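# Move ball to other post's cup, restore frame on rests

## Task

Carry the ball to the cup on the other post and set the frame back in its proper spot, seated on its rests; after that, open the grippers and pull the arms away.

## Robot and tools

Robots: three identical i2rt Big YAM arms named arm1, arm2 and arm3. Each has six revolute joints, a two-finger gripper and a wrist camera (arm1_cam_wrist, arm2_cam_wrist, arm3_cam_wrist). Two fixed room cameras, cam_high and cam_low, also watch. All images are 896x504 pixels. The hand reaches roughly 1.0 m from the joint1 axis.

Frames: one shared scene frame in metres, origin on the floor, +z up. Quaternions are written w, x, y, z. Each base (foot) faces along its own +x. Bases: arm1 at (1.453, 0.001, 0.802), turned to face -x; arm2 at (-0.723, 1.256, 0.793); arm3 at (-0.733, -1.253, 0.780), the latter two angled toward the middle. The "hand" point sits between the finger pads, about 1 cm behind the tips; the fingers point along the hand's +z and open and close along its y axis. Printed hand positions may be off, more so at long reach.

Joints (absolute, radians; tolerance for done in brackets): joint1_rad -2.879..2.879 [0.045], base yaw, positive counter-clockwise seen from above; joint2_rad 0..3.141 [0.14], shoulder, 0 is upper arm pointing back, positive lifts it up and forward; joint3_rad 0..3.019 [0.09], elbow, 0 is folded, positive opens; joint4_rad -1.692..1.57 [0.055], hand pitch, positive tips fingers up; joint5_rad -1.57..1.57 [0.03], sideways swing, positive to the arm's right; joint6_rad -2.094..2.094 [0.035], roll, positive clockwise seen from behind the hand; gripper_m 0..0.093 [0.003], fingertip gap in metres.

Tool move: optional keys arm1, arm2, arm3 (one object per arm) and cameras. Inside an arm's object: "joints" is a map from joint name to an absolute target (rad, gripper in m); "target" is a list of 7 numbers [x, y, z, qw, qx, qy, qz], an absolute hand pose in the scene frame in metres; "speed" is the top speed of that hand path in m/s, 0.002 to 0.5, default 0.25, allowed only with target (rotation is capped at twice that value in rad/s). When target is given, joints may contain only gripper_m. An arm left out gets nothing new but may still be pushing toward its earlier targets. The hand travels in a straight line from its hand_target pose; all hand paths in one call finish at the same moment, paced by the slowest, lasting 0.5 to 10 s (longer ones are cut off at 10 s); no action exceeds 15 s. Each control step limits the commanded pose to 100 mm and 20 degrees from the measured one; expect the hand to end a centimetre or so away. Joint moves can sweep the hand along wide curves. Paths do not avoid objects or other arms. cameras: list from arm1_cam_wrist, arm2_cam_wrist, arm3_cam_wrist, cam_high, cam_low, all; omitted or ["all"] gives every camera, [] gives none. Unknown keys make a call invalid; out-of-range numbers get it refused, and a refused call cancels the later move, wait and finished_scene calls of the same reply. A move with no arms just reports state and images.

Tool wait: seconds from 0 to 10, plus optional cameras; nothing new is commanded.

Tool zoom_image: camera name and region [x0, y0, x1, y1] in pixels of that camera's latest image (origin top-left, at most 504 by 504).

Tool finished_scene: scene (the current scene number). It cannot be reversed; the goal must then hold with no robot help.

Reading results: per robot you get joint_positions, Joint velocities (rad/s, gripper m/s; "within noise" means still), joint torques (N m, positive toward larger joint values, include gravity; numbers 3 and 4 wrap at ±28), hand (measured pose), hand_target (pose at the currently held joint targets), joint_status and hand_status, and on_its_own (things the robot did unasked; "held at" is a target, not a reading). A "move:" line sums up each commanded arm, e.g. done or time_out. "as last shown" marks arms not in the action; their status reads "not commanded". "pictures" lists cameras in image order; images may lag the state slightly. Status words: done; off_target (stopped short, maybe still pushing); time_out (joints keep a nearby target and keep pushing; send a joint its reported position to relieve it); not_followed (a safety check withheld the command, reported as "joint command not followed" or "pose unreachable"; it may keep trying); limit_stop_at_motor_heat (resend the target).

Gripper: gripping a rigid part at full force reads up to about 0.005 m under its width; closed on nothing reads 0.000 to 0.002. Commanding about 0.005 m below the touch reading gives full force (50 to 64 N per pad); go deeper for small, round or soft objects. To release, command well above the reading.

Heat: holding loads, long stretches, or pushing against obstacles warms motors; MOTOR HOT appears at 85 °C and at 100 °C that arm goes limp for 30 to 60 s or more (OVER-TEMPERATURE FAULT), dropping anything held.

Calibration lines give each camera's K, distortion and T_world_to_cam (scene to camera) with small errors; room cameras are most reliable near the image centre.

Avoid: arms pressing hard against each other (ends the scene) or hitting each other; anything leaving the work area or landing on the floor (fails the task); drops, releasing a moving part, slams and strong pushes. Arms do not stop on contact and can push hard. Loose objects may occasionally be nudged by something else.

Each tool is called by a JSON object that holds its "method" and its "body".

## Session

{"method": "move", "body": {}}

Scene clock: 0.00 s.
Joint torques (N m): no reading
Motor temperatures (°C): arm1=[29 27 28 24 29 25 24] | arm2=[25 29 27 26 28 22 27] | arm3=[27 28 27 27 23 25 24]
Heat: arm1: hottest joint1_rad 29 °C; arm2: hottest joint2_rad 29 °C; arm3: hottest joint2_rad 28 °C.
Joint velocities: within noise
arm1.joint_positions: joint1_rad=-0.430 joint2_rad=+0.456 joint3_rad=+1.451 joint4_rad=-1.496 joint5_rad=+0.008 joint6_rad=-0.169 gripper_m=+0.09396
arm1.joint_status: not commanded
arm1.hand: x=+1.3223 y=+0.0502 z=+1.3611 quat_wxyz=(+0.151, -0.856, +0.099, +0.484) (m; scene frame)
arm1.hand_target: x=+1.3243 y=+0.0492 z=+1.3709 quat_wxyz=(+0.154, -0.850, +0.098, +0.494) (m; scene frame)
arm1.hand_status: not commanded
arm2.joint_positions: joint1_rad=-0.159 joint2_rad=+0.563 joint3_rad=+1.339 joint4_rad=-1.223 joint5_rad=+0.179 joint6_rad=+0.060 gripper_m=+0.09396
arm2.joint_status: not commanded
arm2.hand: x=-0.6649 y=+1.0411 z=+1.3495 quat_wxyz=(-0.418, -0.522, -0.658, +0.347) (m; scene frame)
arm2.hand_target: x=-0.6663 y=+1.0445 z=+1.3603 quat_wxyz=(-0.427, -0.519, -0.652, +0.352) (m; scene frame)
arm2.hand_status: not commanded
arm3.joint_positions: joint1_rad=+0.085 joint2_rad=+0.453 joint3_rad=+1.334 joint4_rad=-1.235 joint5_rad=+0.195 joint6_rad=+0.111 gripper_m=+0.09396
arm3.joint_status: not commanded
arm3.hand: x=-0.6184 y=-1.1050 z=+1.3466 quat_wxyz=(-0.512, +0.337, -0.747, -0.257) (m; scene frame)
arm3.hand_target: x=-0.6203 y=-1.1087 z=+1.3586 quat_wxyz=(-0.521, +0.333, -0.740, -0.264) (m; scene frame)
arm3.hand_status: not commanded
pictures: arm1_cam_wrist, arm2_cam_wrist, arm3_cam_wrist, cam_high, cam_low
camera_calibration:
arm1_cam_wrist: T_world_to_cam=[[0.328629, 0.927306, 0.179185, -0.726905], [0.883561, -0.234831, -0.405183, -0.602607], [-0.33365, 0.291476, -0.896504, 1.77154], [0, 0, 0, 1]] pos_world=[1.3624, 0.0161909, 1.47428]
arm2_cam_wrist: T_world_to_cam=[[-0.97766, -0.209385, 0.018432, -0.458462], [-0.189622, 0.840737, -0.507154, -0.309171], [0.0906939, -0.499319, -0.861658, 1.86678], [0, 0, 0, 1]] pos_world=[-0.676151, 1.09606, 1.46018]
arm3_cam_wrist: T_world_to_cam=[[0.770806, -0.636237, -0.032553, -0.182808], [-0.544497, -0.631413, -0.552124, -0.287636], [0.330727, 0.443305, -0.833127, 1.94243], [0, 0, 0, 1]] pos_world=[-0.658121, -1.15901, 1.45353]

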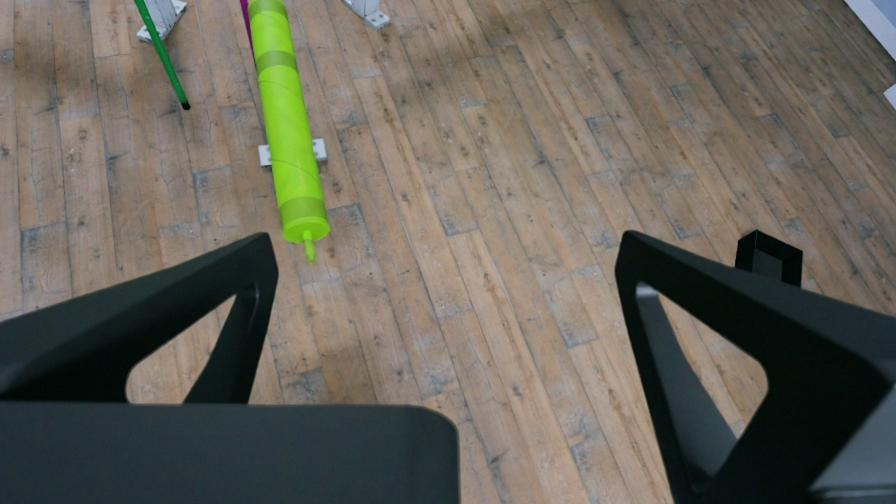

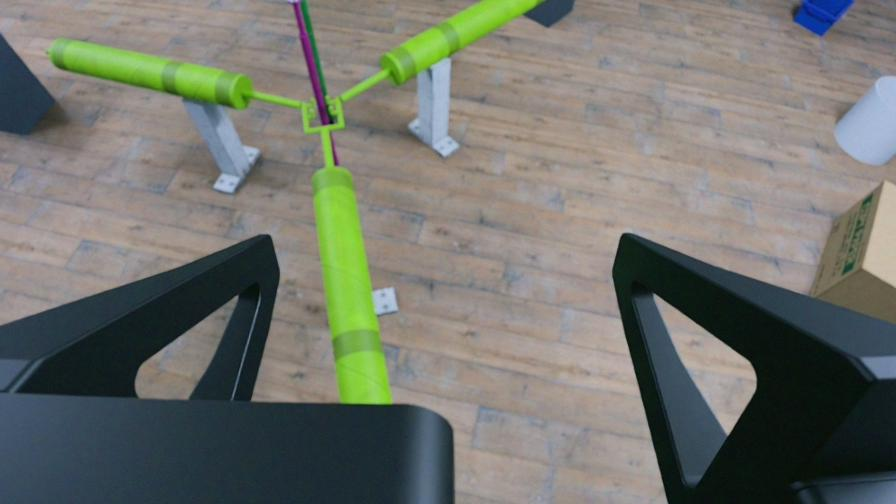

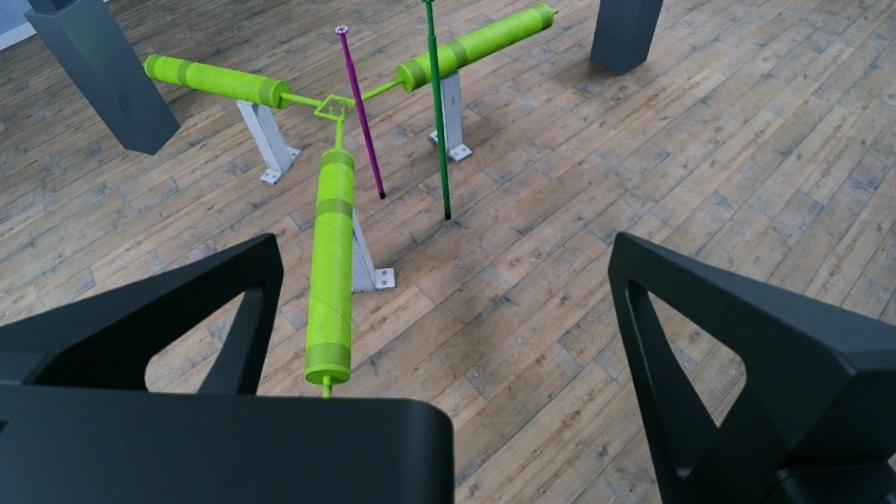

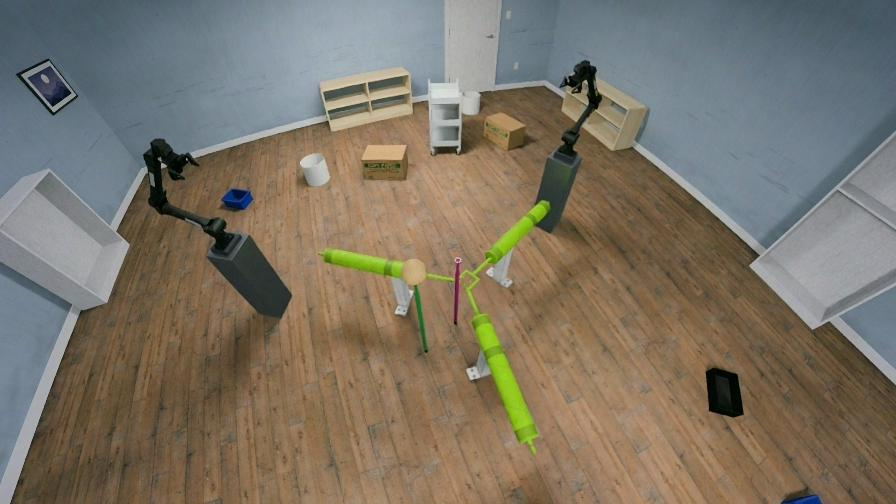

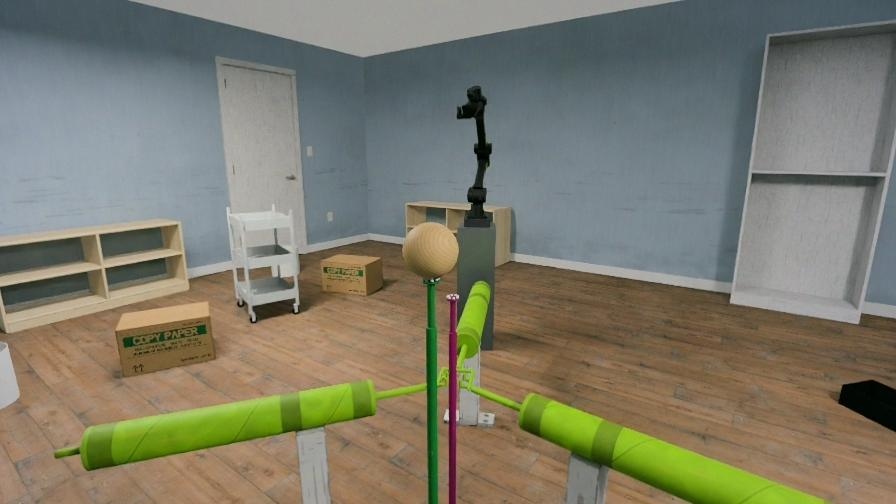

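{"method": "zoom_image", "body": {"camera": "cam_high", "region": [400, 240, 520, 310]}}

{"method": "zoom_image", "body": {"camera": "cam_low", "region": [380, 200, 540, 440]}}

{"method": "zoom_image", "body": {"camera": "arm3_cam_wrist", "region": [280, 0, 480, 140]}}

{"method": "zoom_image", "body": {"camera": "arm2_cam_wrist", "region": [260, 0, 400, 180]}}

Scaled by 4.200 from the camera's 896x504 image, which has a finer 1280x720 frame.

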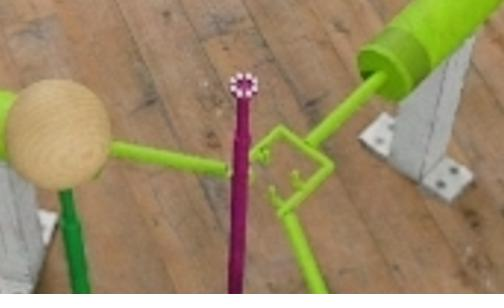

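Scaled by 2.100 from the camera's 896x504 image, which has a finer 1280x720 frame.

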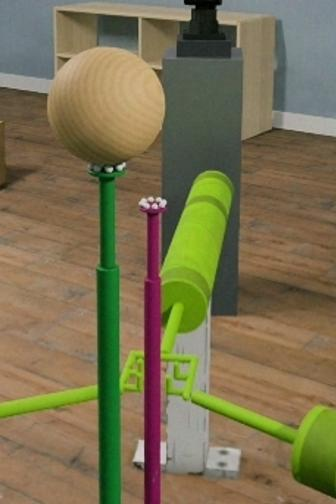

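Scaled by 2.520 from the camera's 896x504 image, which has a finer 1280x720 frame.

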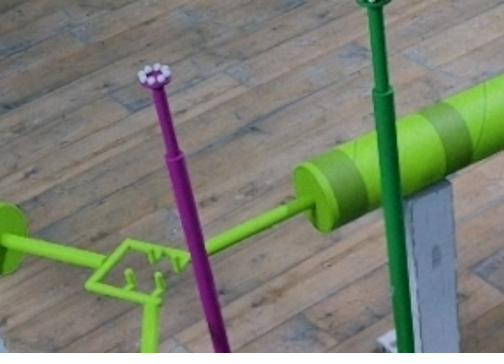

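Scaled by 2.800 from the camera's 896x504 image, which has a finer 1280x720 frame.

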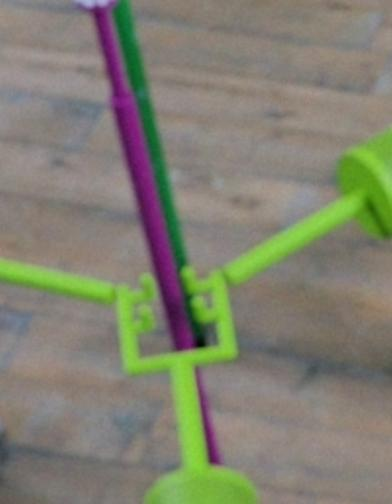

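{"method": "move", "body": {"arm1": {"target":[0.89,0.05,0.6,-0.010,0.924,-0.024,-0.383],"speed":0.4}, "arm2": {"target":[-0.56,1.0,0.64,0,0.530,0.848,0],"speed":0.4}, "arm3": {"target":[-0.67,-0.69,0.6,0.2285,-0.4535,0.853,0.1215],"speed":0.4}}}

Scene clock: 34.07 s.
Joint torques (N m): arm1=[-1.73 -15.68 3.52 1.94 -0.14 0.08] | arm2=[2.14 -9.58 3.19 0.38 -0.2 -0.16] | arm3=[-0.79 -13.39 6.87 1.11 0.2 0.12]
Motor temperatures (°C): arm1=[29 27 32 24 29 25 24] | arm2=[25 29 35 26 27 22 27] | arm3=[27 28 33 27 23 25 24]
Heat: arm1: hottest joint3_rad 32 °C; arm2: hottest joint3_rad 35 °C; arm3: hottest joint3_rad 33 °C.
move: arm1 done; arm2 off_target; arm3 off_target
Joint velocities: within noise
arm1.joint_positions: joint1_rad=-0.114 joint2_rad=+2.337 joint3_rad=+0.903 joint4_rad=+0.642 joint5_rad=-0.033 joint6_rad=-0.013 gripper_m=+0.09396
arm1.joint_status: not commanded
arm1.hand: x=+0.8982 y=+0.0447 z=+0.5987 quat_wxyz=(+0.008, -0.927, +0.026, +0.375) (m; scene frame)
arm1.hand_target: x=+0.8902 y=+0.0501 z=+0.6002 quat_wxyz=(+0.010, -0.923, +0.024, +0.383) (m; scene frame)
arm1.hand_status: done (0.010 m and 1.0 deg from the pose sent, 0.875 m and 23.0 deg at the start; pose on its path clipped on 30 of 99 steps)
arm2.joint_positions: joint1_rad=-0.004 joint2_rad=+1.907 joint3_rad=+0.568 joint4_rad=-0.253 joint5_rad=-0.001 joint6_rad=+0.129 gripper_m=+0.09396
arm2.joint_status: not commanded
arm2.hand: x=-0.5673 y=+1.0050 z=+0.6458 quat_wxyz=(+0.003, -0.540, -0.841, +0.000) (m; scene frame)
arm2.hand_target: x=-0.5601 y=+1.0003 z=+0.6403 quat_wxyz=(+0.000, -0.530, -0.848, +0.000) (m; scene frame)
arm2.hand_status: off_target (0.011 m and 1.4 deg from the pose sent, 0.719 m and 66.9 deg at the start; pose on its path clipped on 7 of 99 steps)
arm3.joint_positions: joint1_rad=+0.538 joint2_rad=+2.211 joint3_rad=+1.040 joint4_rad=+0.051 joint5_rad=+0.275 joint6_rad=+0.491 gripper_m=+0.09396
arm3.joint_status: not commanded
arm3.hand: x=-0.6749 y=-0.6996 z=+0.6035 quat_wxyz=(-0.228, +0.462, -0.849, -0.118) (m; scene frame)
arm3.hand_target: x=-0.6699 y=-0.6905 z=+0.6002 quat_wxyz=(-0.228, +0.453, -0.853, -0.121) (m; scene frame)
arm3.hand_status: off_target (0.011 m and 1.1 deg from the pose sent, 0.856 m and 40.5 deg at the start; pose on its path clipped on 21 of 99 steps)
pictures: arm1_cam_wrist, arm2_cam_wrist, arm3_cam_wrist, cam_high, cam_low
camera_calibration:
arm1_cam_wrist: T_world_to_cam=[[0.0627398, 0.997915, 0.015164, -0.111925], [0.98901, -0.0601274, -0.135071, -0.802357], [-0.133877, 0.0234716, -0.99072, 0.837134], [0, 0, 0, 1]] pos_world=[0.912634, 0.0437987, 0.722688]
arm2_cam_wrist: T_world_to_cam=[[-0.910683, -0.413045, 0.00716241, -0.107647], [-0.332067, 0.742236, 0.582081, -1.30236], [-0.245742, 0.527712, -0.813099, -0.0208951], [0, 0, 0, 1]] pos_world=[-0.535638, 0.933222, 0.74186]
arm3_cam_wrist: T_world_to_cam=[[0.841801, -0.53969, 0.0102919, 0.184077], [-0.537066, -0.83549, 0.116261, -1.01383], [-0.0541461, -0.103396, -0.993165, 0.61661], [0, 0, 0, 1]] pos_world=[-0.66606, -0.683942, 0.728369]

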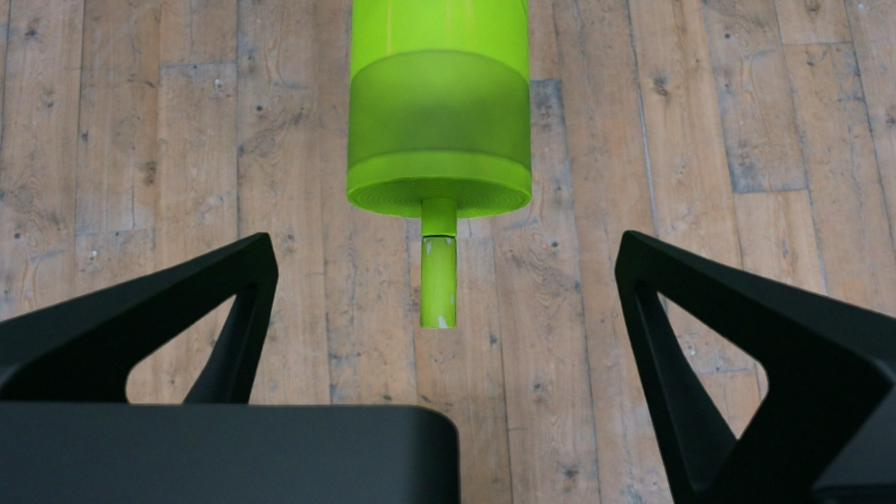

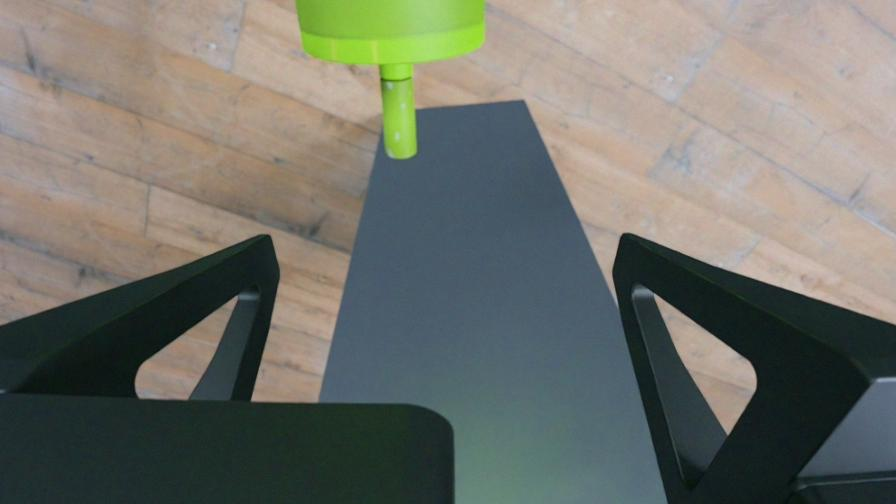

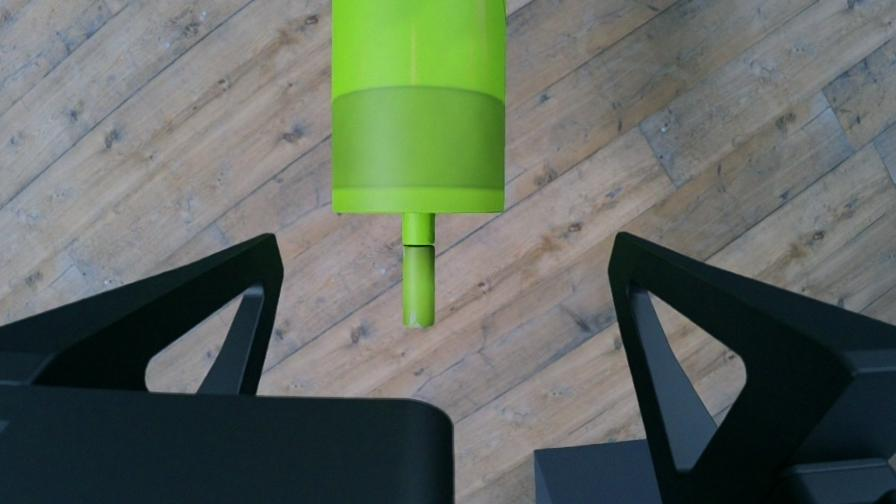

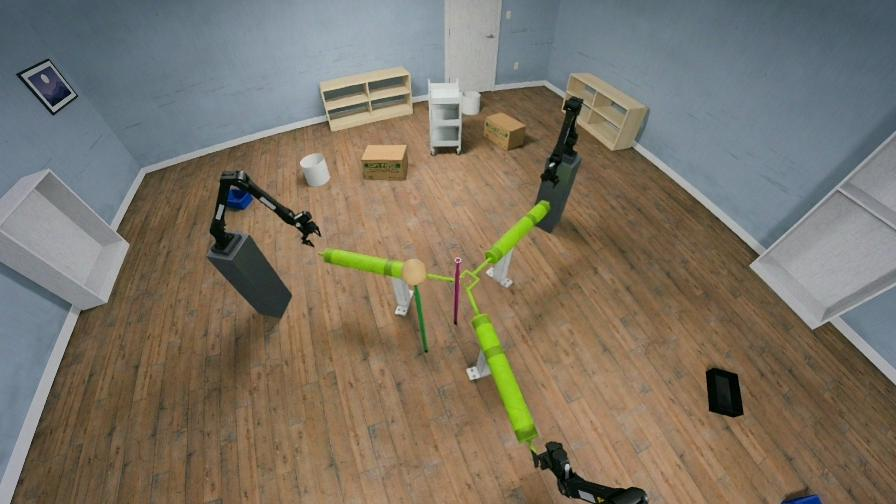

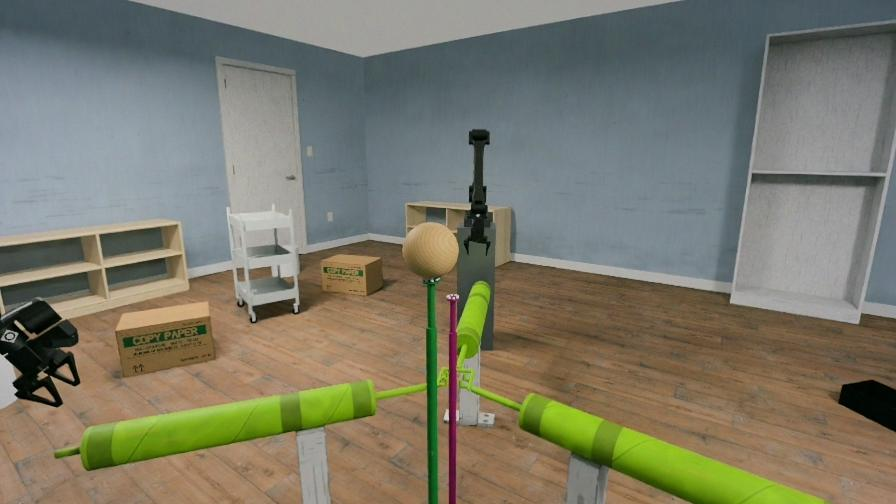

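{"method": "move", "body": {"arm1": {"target":[0.883,0.048,0.53,-0.010,0.924,-0.024,-0.383],"speed":0.3}, "arm2": {"target":[-0.549,1.04,0.58,-0.1,0.532,0.838,0.064],"speed":0.3}, "arm3": {"target":[-0.70,-0.71,0.53,0.2285,-0.4535,0.853,0.1215],"speed":0.3}, "cameras": ["arm1_cam_wrist","arm2_cam_wrist","arm3_cam_wrist"]}}

Scene clock: 51.37 s.
Joint torques (N m): arm1=[-1.08 -17.49 2.39 2.36 0.06 0.13] | arm2=[1.9 -11.52 1.32 -0.69 -0.22 0.13] | arm3=[-0.03 -14.1 4.86 1.72 0.43 0.13]
Motor temperatures (°C): arm1=[29 30 31 24 28 25 24] | arm2=[25 29 32 26 27 22 27] | arm3=[27 30 32 27 23 25 24]
Heat: arm1: hottest joint3_rad 31 °C; arm2: hottest joint3_rad 32 °C; arm3: hottest joint3_rad 32 °C.
move: arm1 off_target; arm2 done; arm3 off_target
Joint velocities: within noise
arm1.joint_positions: joint1_rad=-0.114 joint2_rad=+2.549 joint3_rad=+1.027 joint4_rad=+0.712 joint5_rad=-0.033 joint6_rad=-0.013 gripper_m=+0.09396
arm1.joint_status: not commanded
arm1.hand: x=+0.8951 y=+0.0457 z=+0.5219 quat_wxyz=(+0.007, -0.930, +0.026, +0.367) (m; scene frame)
arm1.hand_target: x=+0.8830 y=+0.0481 z=+0.5303 quat_wxyz=(+0.010, -0.923, +0.024, +0.383) (m; scene frame)
arm1.hand_status: off_target (0.015 m and 2.0 deg from the pose sent, 0.070 m and 1.0 deg at the start)
arm2.joint_positions: joint1_rad=+0.079 joint2_rad=+2.161 joint3_rad=+0.705 joint4_rad=-0.340 joint5_rad=-0.052 joint6_rad=+0.189 gripper_m=+0.09396
arm2.joint_status: not commanded
arm2.hand: x=-0.5489 y=+1.0354 z=+0.5858 quat_wxyz=(+0.089, -0.530, -0.841, -0.060) (m; scene frame)
arm2.hand_target: x=-0.5491 y=+1.0400 z=+0.5802 quat_wxyz=(+0.100, -0.532, -0.838, -0.064) (m; scene frame)
arm2.hand_status: done (0.007 m and 1.4 deg from the pose sent, 0.077 m and 13.4 deg at the start)
arm3.joint_positions: joint1_rad=+0.589 joint2_rad=+2.383 joint3_rad=+1.054 joint4_rad=+0.175 joint5_rad=+0.297 joint6_rad=+0.547 gripper_m=+0.09396
arm3.joint_status: not commanded
arm3.hand: x=-0.6989 y=-0.7216 z=+0.5303 quat_wxyz=(-0.223, +0.460, -0.852, -0.110) (m; scene frame)
arm3.hand_target: x=-0.6999 y=-0.7103 z=+0.5302 quat_wxyz=(-0.228, +0.453, -0.853, -0.121) (m; scene frame)
arm3.hand_status: off_target (0.012 m and 1.7 deg from the pose sent, 0.078 m and 1.1 deg at the start)
pictures: arm1_cam_wrist, arm2_cam_wrist, arm3_cam_wrist
camera_calibration:
arm1_cam_wrist: T_world_to_cam=[[0.062652, 0.997926, 0.0147731, -0.111311], [0.991209, -0.0604883, -0.11767, -0.820657], [-0.116532, 0.0220155, -0.992943, 0.746304], [0, 0, 0, 1]] pos_world=[0.907384, 0.0450093, 0.646115]
arm2_cam_wrist: T_world_to_cam=[[-0.903314, -0.428975, -0.00200049, -0.0519765], [-0.290559, 0.608401, 0.738528, -1.21426], [-0.315593, 0.667704, -0.67422, -0.345821], [0, 0, 0, 1]] pos_world=[-0.508903, 0.947364, 0.663498]
arm3_cam_wrist: T_world_to_cam=[[0.837495, -0.546157, 0.0177611, 0.181555], [-0.543389, -0.828936, 0.132645, -1.04496], [-0.0577221, -0.12074, -0.991004, 0.524146], [0, 0, 0, 1]] pos_world=[-0.689617, -0.703762, 0.654815]

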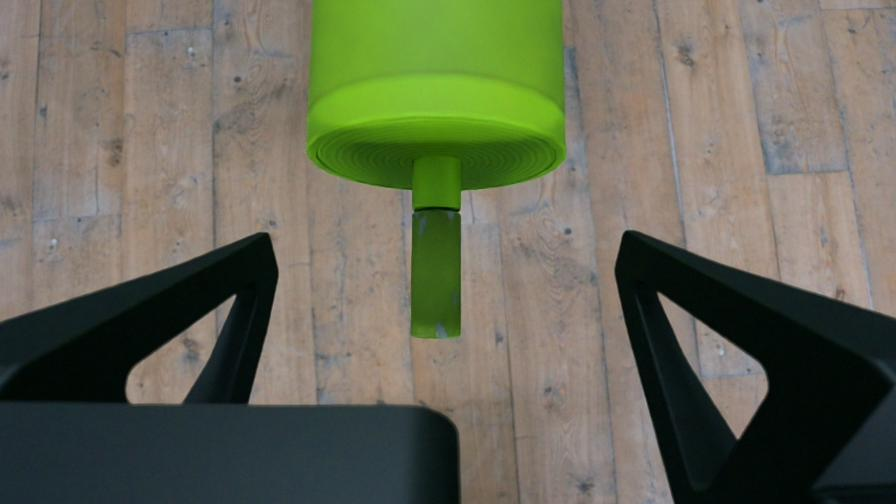

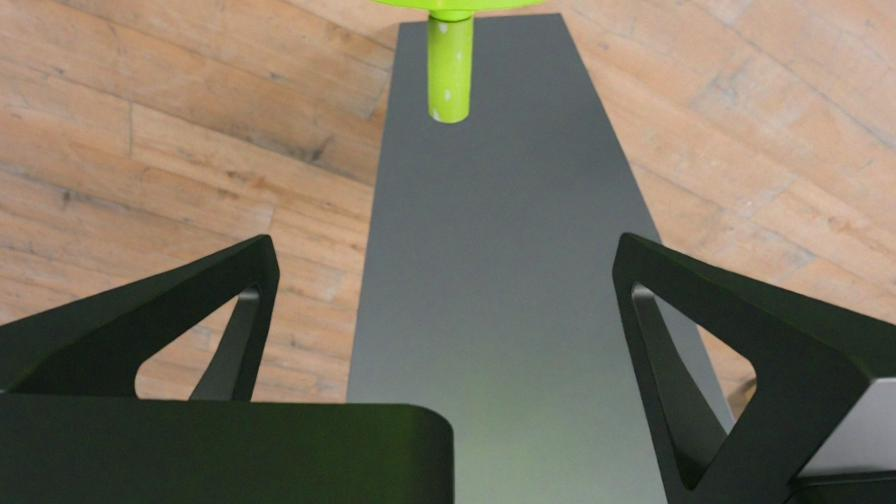

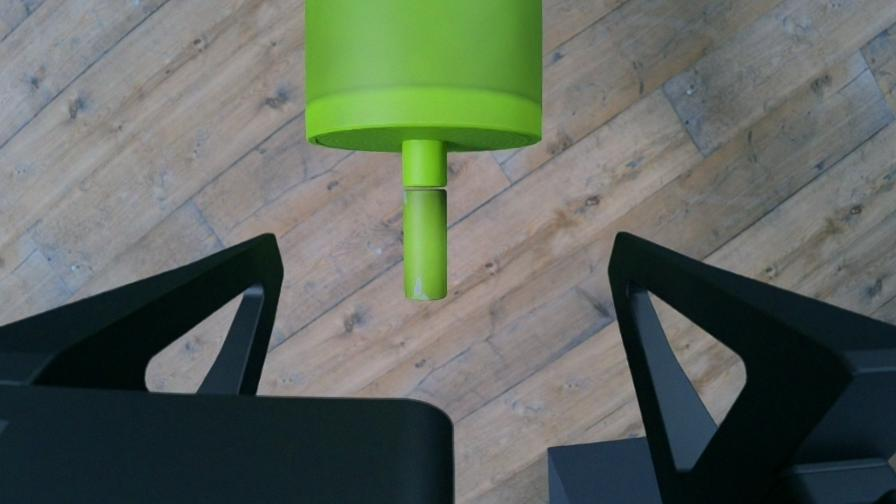

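{"method": "move", "body": {"arm1": {"target":[0.879,0.047,0.448,-0.010,0.924,-0.024,-0.383],"speed":0.15}, "arm2": {"target":[-0.555,1.05,0.437,-0.1465,0.529,0.831,0.0933],"speed":0.2}, "arm3": {"target":[-0.706,-0.707,0.443,0.2285,-0.4535,0.853,0.1215],"speed":0.15}, "cameras": ["arm1_cam_wrist","arm2_cam_wrist","arm3_cam_wrist"]}}

Scene clock: 60.37 s.
Joint torques (N m): arm1=[-0.73 -17.49 1.94 2.39 0.13 0.16] | arm2=[1.32 -11.28 0.59 -0.28 -0.28 0.02] | arm3=[0.73 -14.27 3.92 1.73 0.43 0.14]
Motor temperatures (°C): arm1=[29 29 30 24 28 25 24] | arm2=[25 30 31 26 27 22 26] | arm3=[27 30 32 27 23 25 24]
Heat: arm1: hottest joint3_rad 30 °C; arm2: hottest joint3_rad 31 °C; arm3: hottest joint3_rad 32 °C.
move: arm1 done; arm2 off_target; arm3 done
Joint velocities: within noise
arm1.joint_positions: joint1_rad=-0.114 joint2_rad=+2.764 joint3_rad=+1.195 joint4_rad=+0.767 joint5_rad=-0.032 joint6_rad=-0.013 gripper_m=+0.09396
arm1.joint_status: not commanded
arm1.hand: x=+0.8878 y=+0.0473 z=+0.4441 quat_wxyz=(+0.008, -0.928, +0.026, +0.370) (m; scene frame)
arm1.hand_target: x=+0.8792 y=+0.0470 z=+0.4481 quat_wxyz=(+0.010, -0.924, +0.024, +0.383) (m; scene frame)
arm1.hand_status: done (0.010 m and 1.6 deg from the pose sent, 0.076 m and 2.0 deg at the start)
arm2.joint_positions: joint1_rad=+0.079 joint2_rad=+2.599 joint3_rad=+0.942 joint4_rad=-0.254 joint5_rad=-0.071 joint6_rad=+0.189 gripper_m=+0.09396
arm2.joint_status: not commanded
arm2.hand: x=-0.5528 y=+1.0452 z=+0.4533 quat_wxyz=(+0.139, -0.528, -0.833, -0.089) (m; scene frame)
arm2.hand_target: x=-0.5554 y=+1.0503 z=+0.4379 quat_wxyz=(+0.146, -0.529, -0.831, -0.093) (m; scene frame)
arm2.hand_status: off_target (0.017 m and 1.0 deg from the pose sent, 0.150 m and 7.7 deg at the start)
arm3.joint_positions: joint1_rad=+0.594 joint2_rad=+2.607 joint3_rad=+1.194 joint4_rad=+0.265 joint5_rad=+0.302 joint6_rad=+0.559 gripper_m=+0.09396
arm3.joint_status: not commanded
arm3.hand: x=-0.7015 y=-0.7133 z=+0.4480 quat_wxyz=(-0.225, +0.456, -0.854, -0.113) (m; scene frame)
arm3.hand_target: x=-0.7059 y=-0.7072 z=+0.4432 quat_wxyz=(-0.228, +0.453, -0.853, -0.121) (m; scene frame)
arm3.hand_status: done (0.009 m and 1.1 deg from the pose sent, 0.089 m and 1.7 deg at the start)
pictures: arm1_cam_wrist, arm2_cam_wrist, arm3_cam_wrist
camera_calibration:
arm1_cam_wrist: T_world_to_cam=[[0.0634741, 0.997859, 0.0157736, -0.112468], [0.99025, -0.0610106, -0.125228, -0.818191], [-0.123998, 0.0235685, -0.992003, 0.674253], [0, 0, 0, 1]] pos_world=[0.900959, 0.0464172, 0.568174]
arm2_cam_wrist: T_world_to_cam=[[-0.905744, -0.423808, 0.00367892, -0.0609567], [-0.244343, 0.529253, 0.812519, -1.04869], [-0.3463, 0.735036, -0.582922, -0.571659], [0, 0, 0, 1]] pos_world=[-0.509417, 0.949379, 0.519074]
arm3_cam_wrist: T_world_to_cam=[[0.833823, -0.551888, 0.0126175, 0.185365], [-0.548903, -0.826451, 0.125234, -1.02729], [-0.0586876, -0.111349, -0.992047, 0.449913], [0, 0, 0, 1]] pos_world=[-0.69204, -0.696607, 0.572648]

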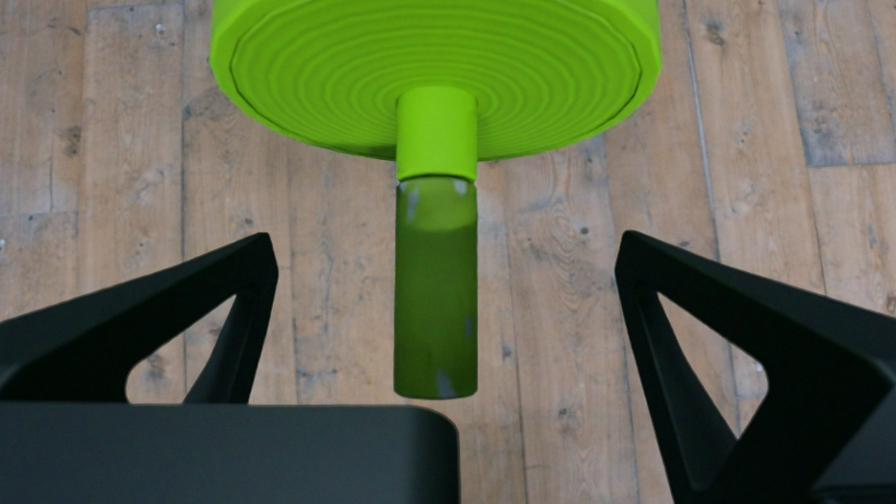

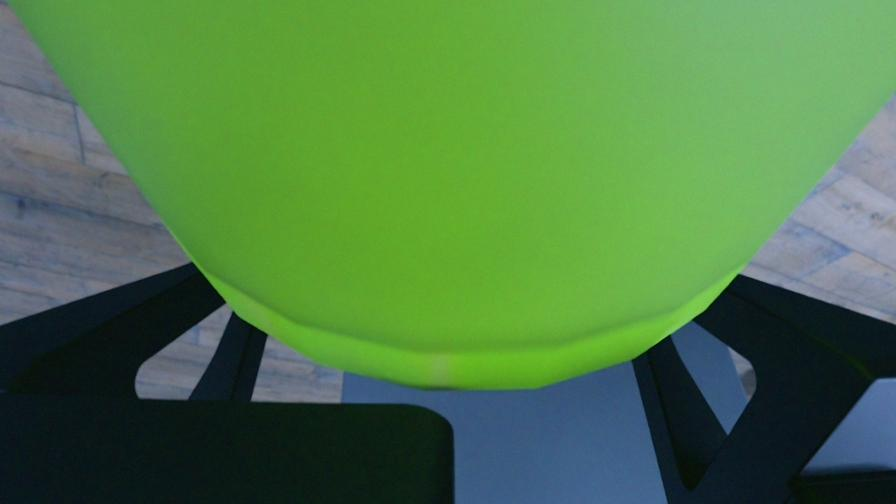

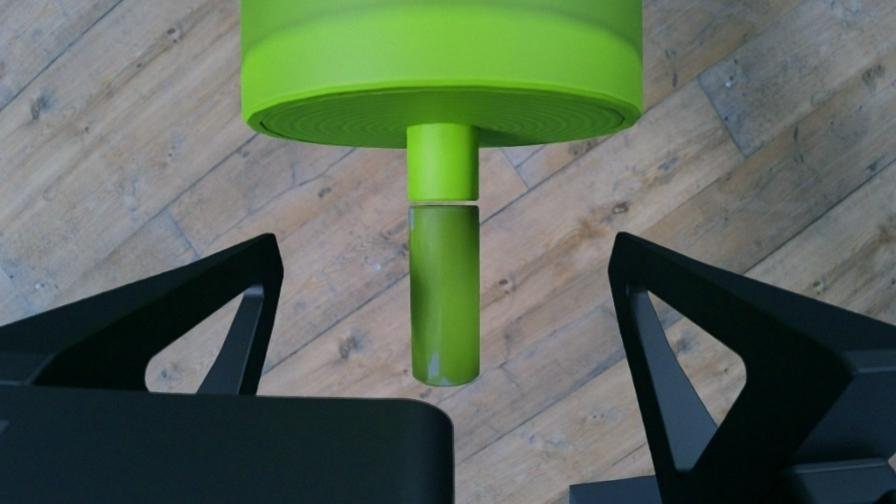

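{"method": "move", "body": {"arm1": {"joints":{"gripper_m":0.005}}, "arm2": {"target":[-0.556,1.053,0.428,-0.1465,0.529,0.831,0.0933],"joints":{"gripper_m":0.005},"speed":0.2}, "arm3": {"joints":{"gripper_m":0.005}}, "cameras": ["cam_low"]}}

Scene clock: 64.87 s.
Joint torques (N m): arm1=[-0.97 -17.38 1.94 2.35 0.2 0.14] | arm2=[1.61 -9.64 1.26 0.34 -0.49 -0.01] | arm3=[0.73 -14.33 3.89 1.72 0.34 0.12]
Motor temperatures (°C): arm1=[29 30 30 24 28 25 24] | arm2=[25 30 31 26 27 22 27] | arm3=[27 30 31 27 23 25 24]
Heat: arm1: hottest joint2_rad 30 °C; arm2: hottest joint3_rad 31 °C; arm3: hottest joint3_rad 31 °C.
move: arm1 off_target; arm2 off_target; arm3 off_target
Joint velocities: within noise
arm1.joint_positions: joint1_rad=-0.111 joint2_rad=+2.764 joint3_rad=+1.195 joint4_rad=+0.768 joint5_rad=-0.034 joint6_rad=-0.011 gripper_m=+0.01825
arm1.joint_status: gripper_m off_target (ended at +0.01828, target +0.00500)
arm1.hand: x=+0.8875 y=+0.0455 z=+0.4442 quat_wxyz=(+0.006, -0.928, +0.025, +0.371) (m; scene frame)
arm1.hand_target: x=+0.8792 y=+0.0470 z=+0.4481 quat_wxyz=(+0.010, -0.924, +0.024, +0.383) (m; scene frame)
arm1.hand_status: not commanded
arm2.joint_positions: joint1_rad=+0.078 joint2_rad=+2.601 joint3_rad=+0.938 joint4_rad=-0.256 joint5_rad=-0.067 joint6_rad=+0.195 gripper_m=+0.01656
arm2.joint_status: gripper_m off_target (ended at +0.01660, target +0.00500)
arm2.hand: x=-0.5555 y=+1.0474 z=+0.4532 quat_wxyz=(+0.143, -0.530, -0.831, -0.088) (m; scene frame)
arm2.hand_target: x=-0.5567 y=+1.0536 z=+0.4300 quat_wxyz=(+0.146, -0.529, -0.831, -0.093) (m; scene frame)
arm2.hand_status: off_target (0.026 m and 0.7 deg from the pose sent, 0.027 m and 1.0 deg at the start)
arm3.joint_positions: joint1_rad=+0.595 joint2_rad=+2.607 joint3_rad=+1.194 joint4_rad=+0.265 joint5_rad=+0.304 joint6_rad=+0.560 gripper_m=+0.01702
arm3.joint_status: gripper_m off_target (ended at +0.01705, target +0.00500)
arm3.hand: x=-0.7014 y=-0.7129 z=+0.4482 quat_wxyz=(-0.226, +0.456, -0.854, -0.113) (m; scene frame)
arm3.hand_target: x=-0.7061 y=-0.7071 z=+0.4432 quat_wxyz=(-0.228, +0.453, -0.853, -0.122) (m; scene frame)
arm3.hand_status: not commanded
pictures: cam_low

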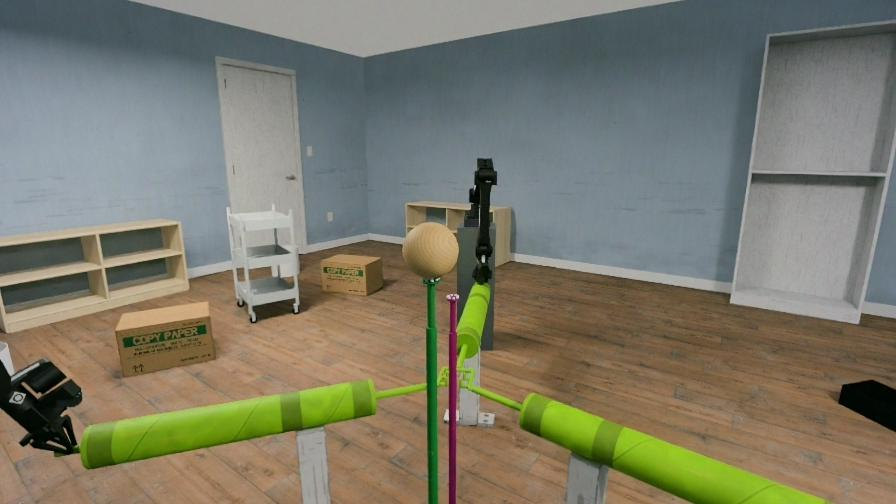

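{"method": "move", "body": {"arm1": {"target":[0.879,0.047,0.645,-0.010,0.924,-0.024,-0.383],"speed":0.12}, "arm2": {"target":[-0.5555,1.052,0.645,-0.0733,0.533,0.84,0.047],"speed":0.12}, "arm3": {"target":[-0.706,-0.707,0.645,0.2285,-0.4535,0.853,0.1215],"speed":0.12}, "cameras": ["cam_low","cam_high"]}}

{"method": "zoom_image", "body": {"camera": "cam_high", "region": [400, 230, 520, 310]}}

{"method": "zoom_image", "body": {"camera": "cam_low", "region": [400, 220, 520, 400]}}

Scene clock: 85.30 s.
Joint torques (N m): arm1=[-1.38 -19.55 2.65 1.62 0.1 0.11] | arm2=[2.49 -14.21 0.73 -0.73 -0.22 0.12] | arm3=[1.14 -17.38 4.64 0.53 0.46 0.14]
Motor temperatures (°C): arm1=[29 30 29 24 28 25 25] | arm2=[25 31 29 26 26 22 28] | arm3=[27 30 30 27 23 25 25]
Heat: arm1: hottest joint2_rad 30 °C; arm2: hottest joint2_rad 31 °C; arm3: hottest joint2_rad 30 °C.
move: arm1 off_target; arm2 done; arm3 off_target
Joint velocities: within noise
arm1.joint_positions: joint1_rad=-0.110 joint2_rad=+2.265 joint3_rad=+0.906 joint4_rad=+0.544 joint5_rad=-0.034 joint6_rad=-0.010 gripper_m=+0.01825
arm1.joint_status: not commanded
arm1.hand: x=+0.8911 y=+0.0430 z=+0.6211 quat_wxyz=(+0.006, -0.931, +0.025, +0.364) (m; scene frame)
arm1.hand_target: x=+0.8792 y=+0.0470 z=+0.6444 quat_wxyz=(+0.010, -0.923, +0.024, +0.383) (m; scene frame)
arm1.hand_status: off_target (0.027 m and 2.4 deg from the pose sent, 0.201 m and 1.5 deg at the start)
arm2.joint_positions: joint1_rad=+0.086 joint2_rad=+1.966 joint3_rad=+0.602 joint4_rad=-0.399 joint5_rad=-0.042 joint6_rad=+0.206 gripper_m=+0.01658
arm2.joint_status: not commanded
arm2.hand: x=-0.5587 y=+1.0491 z=+0.6362 quat_wxyz=(+0.076, -0.534, -0.841, -0.048) (m; scene frame)
arm2.hand_target: x=-0.5556 y=+1.0519 z=+0.6445 quat_wxyz=(+0.073, -0.534, -0.841, -0.047) (m; scene frame)
arm2.hand_status: done (0.010 m and 0.3 deg from the pose sent, 0.192 m and 9.4 deg at the start)
arm3.joint_positions: joint1_rad=+0.591 joint2_rad=+2.143 joint3_rad=+1.000 joint4_rad=-0.015 joint5_rad=+0.302 joint6_rad=+0.559 gripper_m=+0.01702
arm3.joint_status: not commanded
arm3.hand: x=-0.6991 y=-0.7146 z=+0.6241 quat_wxyz=(-0.223, +0.456, -0.855, -0.109) (m; scene frame)
arm3.hand_target: x=-0.7059 y=-0.7070 z=+0.6443 quat_wxyz=(-0.228, +0.453, -0.853, -0.122) (m; scene frame)
arm3.hand_status: off_target (0.023 m and 1.6 deg from the pose sent, 0.197 m and 1.0 deg at the start)
pictures: cam_high, cam_low

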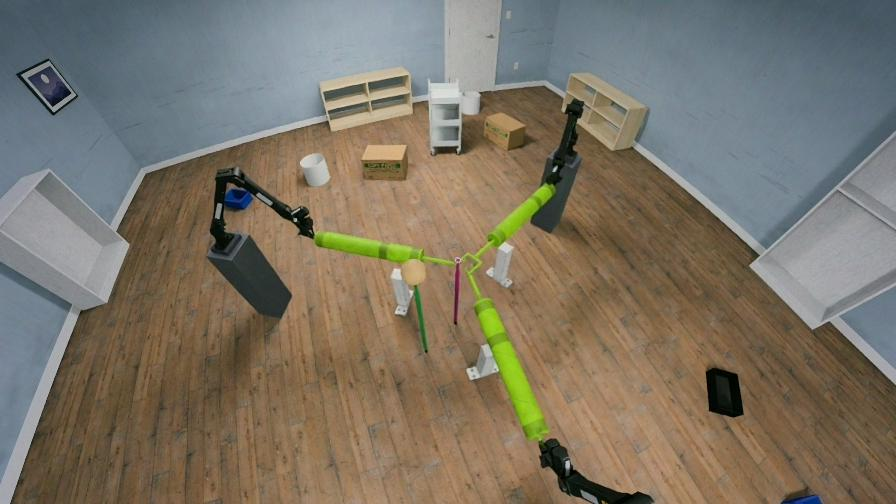

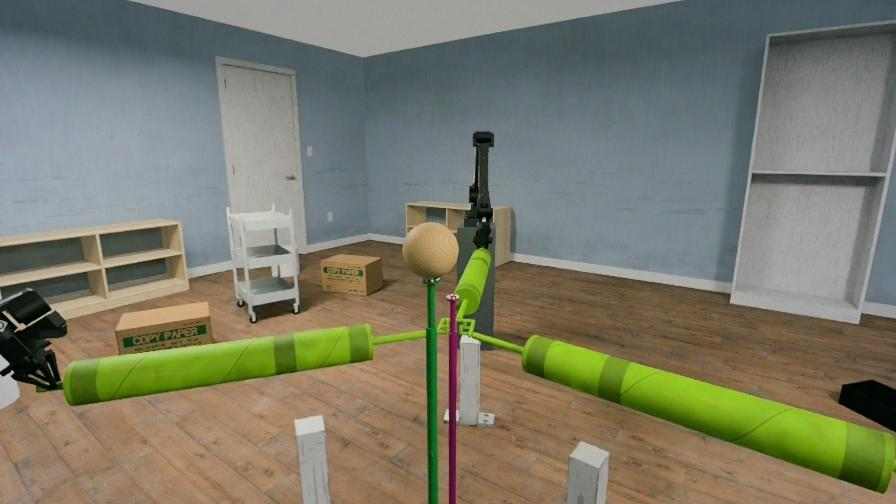

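Scaled by 4.200 from the camera's 896x504 image, which has a finer 1280x720 frame.

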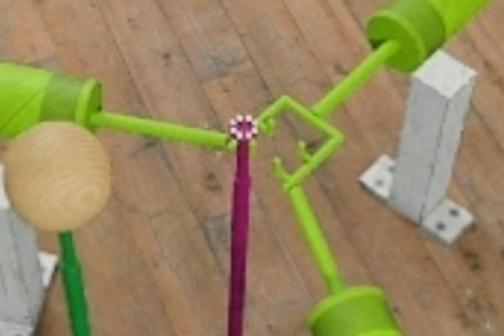

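Scaled by 2.800 from the camera's 896x504 image, which has a finer 1280x720 frame.

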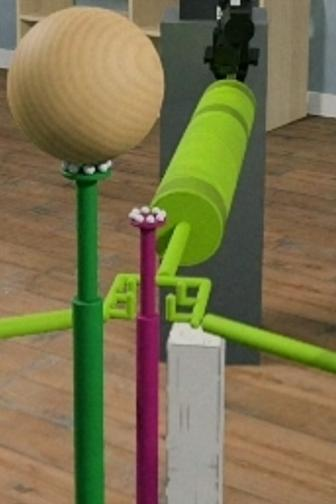

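{"method": "move", "body": {"arm1": {"target":[0.879,0.047,0.866,-0.010,0.924,-0.024,-0.383],"speed":0.12}, "arm2": {"target":[-0.5555,1.052,0.850,0,0.537,0.8434,0],"speed":0.12}, "arm3": {"target":[-0.706,-0.707,0.862,0.2285,-0.4535,0.853,0.1215],"speed":0.12}, "cameras": ["cam_low","cam_high"]}}

{"method": "zoom_image", "body": {"camera": "cam_high", "region": [390, 220, 510, 300]}}

{"method": "zoom_image", "body": {"camera": "cam_low", "region": [390, 200, 510, 320]}}

Scene clock: 94.63 s.
Joint torques (N m): arm1=[-1.67 -16.56 9.16 1.03 0.02 0.07] | arm2=[2.96 -8.47 8.18 -1.43 -0.34 0.17] | arm3=[1.26 -15.03 10.96 -0.24 0.3 0.15]
Motor temperatures (°C): arm1=[29 32 29 24 28 25 25] | arm2=[25 32 29 26 26 22 28] | arm3=[27 31 30 27 23 25 26]
Heat: arm1: hottest joint2_rad 32 °C; arm2: hottest joint2_rad 32 °C; arm3: hottest joint2_rad 31 °C.
move: arm1 off_target; arm2 off_target; arm3 off_target
Joint velocities: within noise
arm1.joint_positions: joint1_rad=-0.110 joint2_rad=+1.686 joint3_rad=+0.866 joint4_rad=-0.007 joint5_rad=-0.035 joint6_rad=-0.010 gripper_m=+0.01825
arm1.joint_status: not commanded
arm1.hand: x=+0.8939 y=+0.0405 z=+0.8345 quat_wxyz=(+0.005, -0.933, +0.026, +0.359) (m; scene frame)
arm1.hand_target: x=+0.8797 y=+0.0470 z=+0.8660 quat_wxyz=(+0.010, -0.923, +0.024, +0.383) (m; scene frame)
arm1.hand_status: off_target (0.035 m and 3.0 deg from the pose sent, 0.245 m and 2.4 deg at the start)
arm2.joint_positions: joint1_rad=+0.103 joint2_rad=+1.229 joint3_rad=+0.597 joint4_rad=-0.956 joint5_rad=+0.001 joint6_rad=+0.229 gripper_m=+0.01658
arm2.joint_status: not commanded
arm2.hand: x=-0.5616 y=+1.0495 z=+0.8361 quat_wxyz=(+0.001, -0.537, -0.843, +0.002) (m; scene frame)
arm2.hand_target: x=-0.5556 y=+1.0518 z=+0.8493 quat_wxyz=(+0.000, -0.537, -0.844, +0.000) (m; scene frame)
arm2.hand_status: off_target (0.015 m and 0.3 deg from the pose sent, 0.214 m and 10.4 deg at the start)
arm3.joint_positions: joint1_rad=+0.591 joint2_rad=+1.688 joint3_rad=+1.056 joint4_rad=-0.535 joint5_rad=+0.306 joint6_rad=+0.559 gripper_m=+0.01702
arm3.joint_status: not commanded
arm3.hand: x=-0.6977 y=-0.7163 z=+0.8320 quat_wxyz=(-0.223, +0.456, -0.855, -0.104) (m; scene frame)
arm3.hand_target: x=-0.7058 y=-0.7076 z=+0.8614 quat_wxyz=(-0.228, +0.454, -0.853, -0.122) (m; scene frame)
arm3.hand_status: off_target (0.032 m and 2.1 deg from the pose sent, 0.238 m and 1.6 deg at the start)
pictures: cam_high, cam_low

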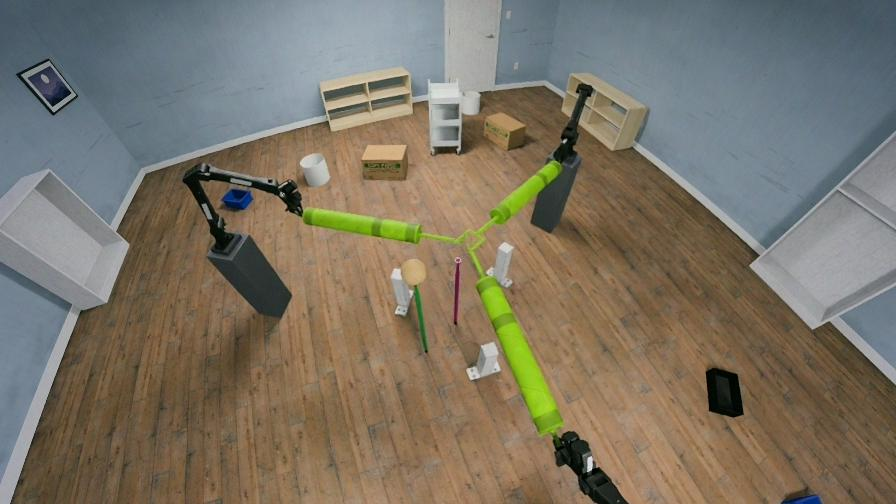

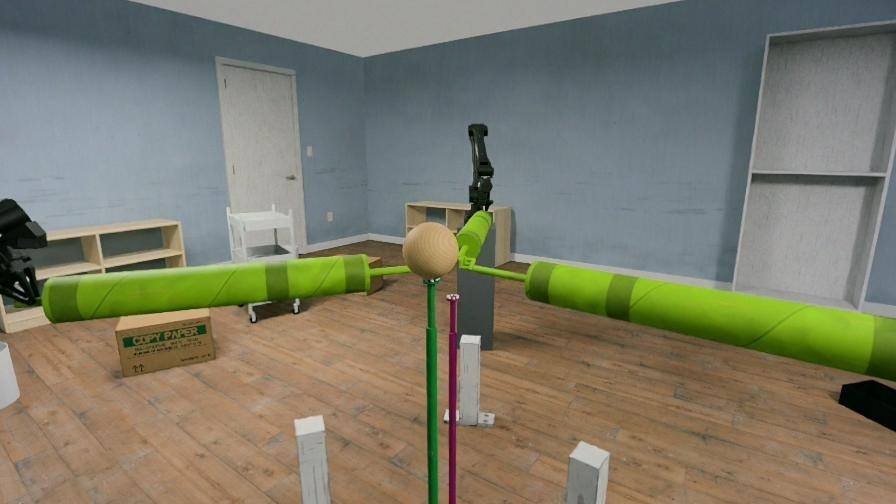

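Scaled by 4.200 from the camera's 896x504 image, which has a finer 1280x720 frame.

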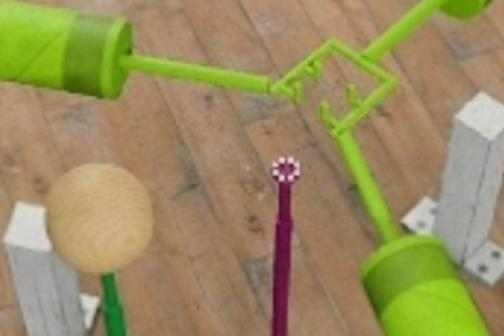

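Scaled by 4.200 from the camera's 896x504 image, which has a finer 1280x720 frame.

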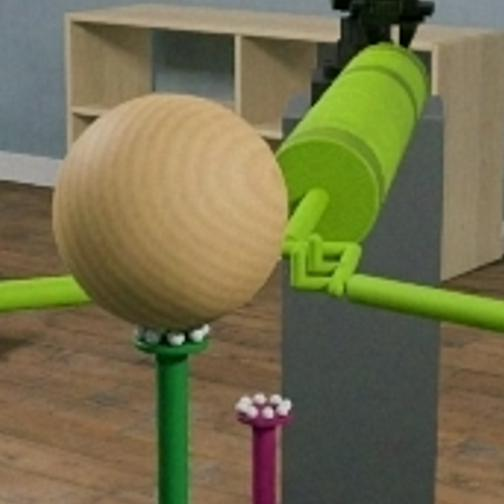

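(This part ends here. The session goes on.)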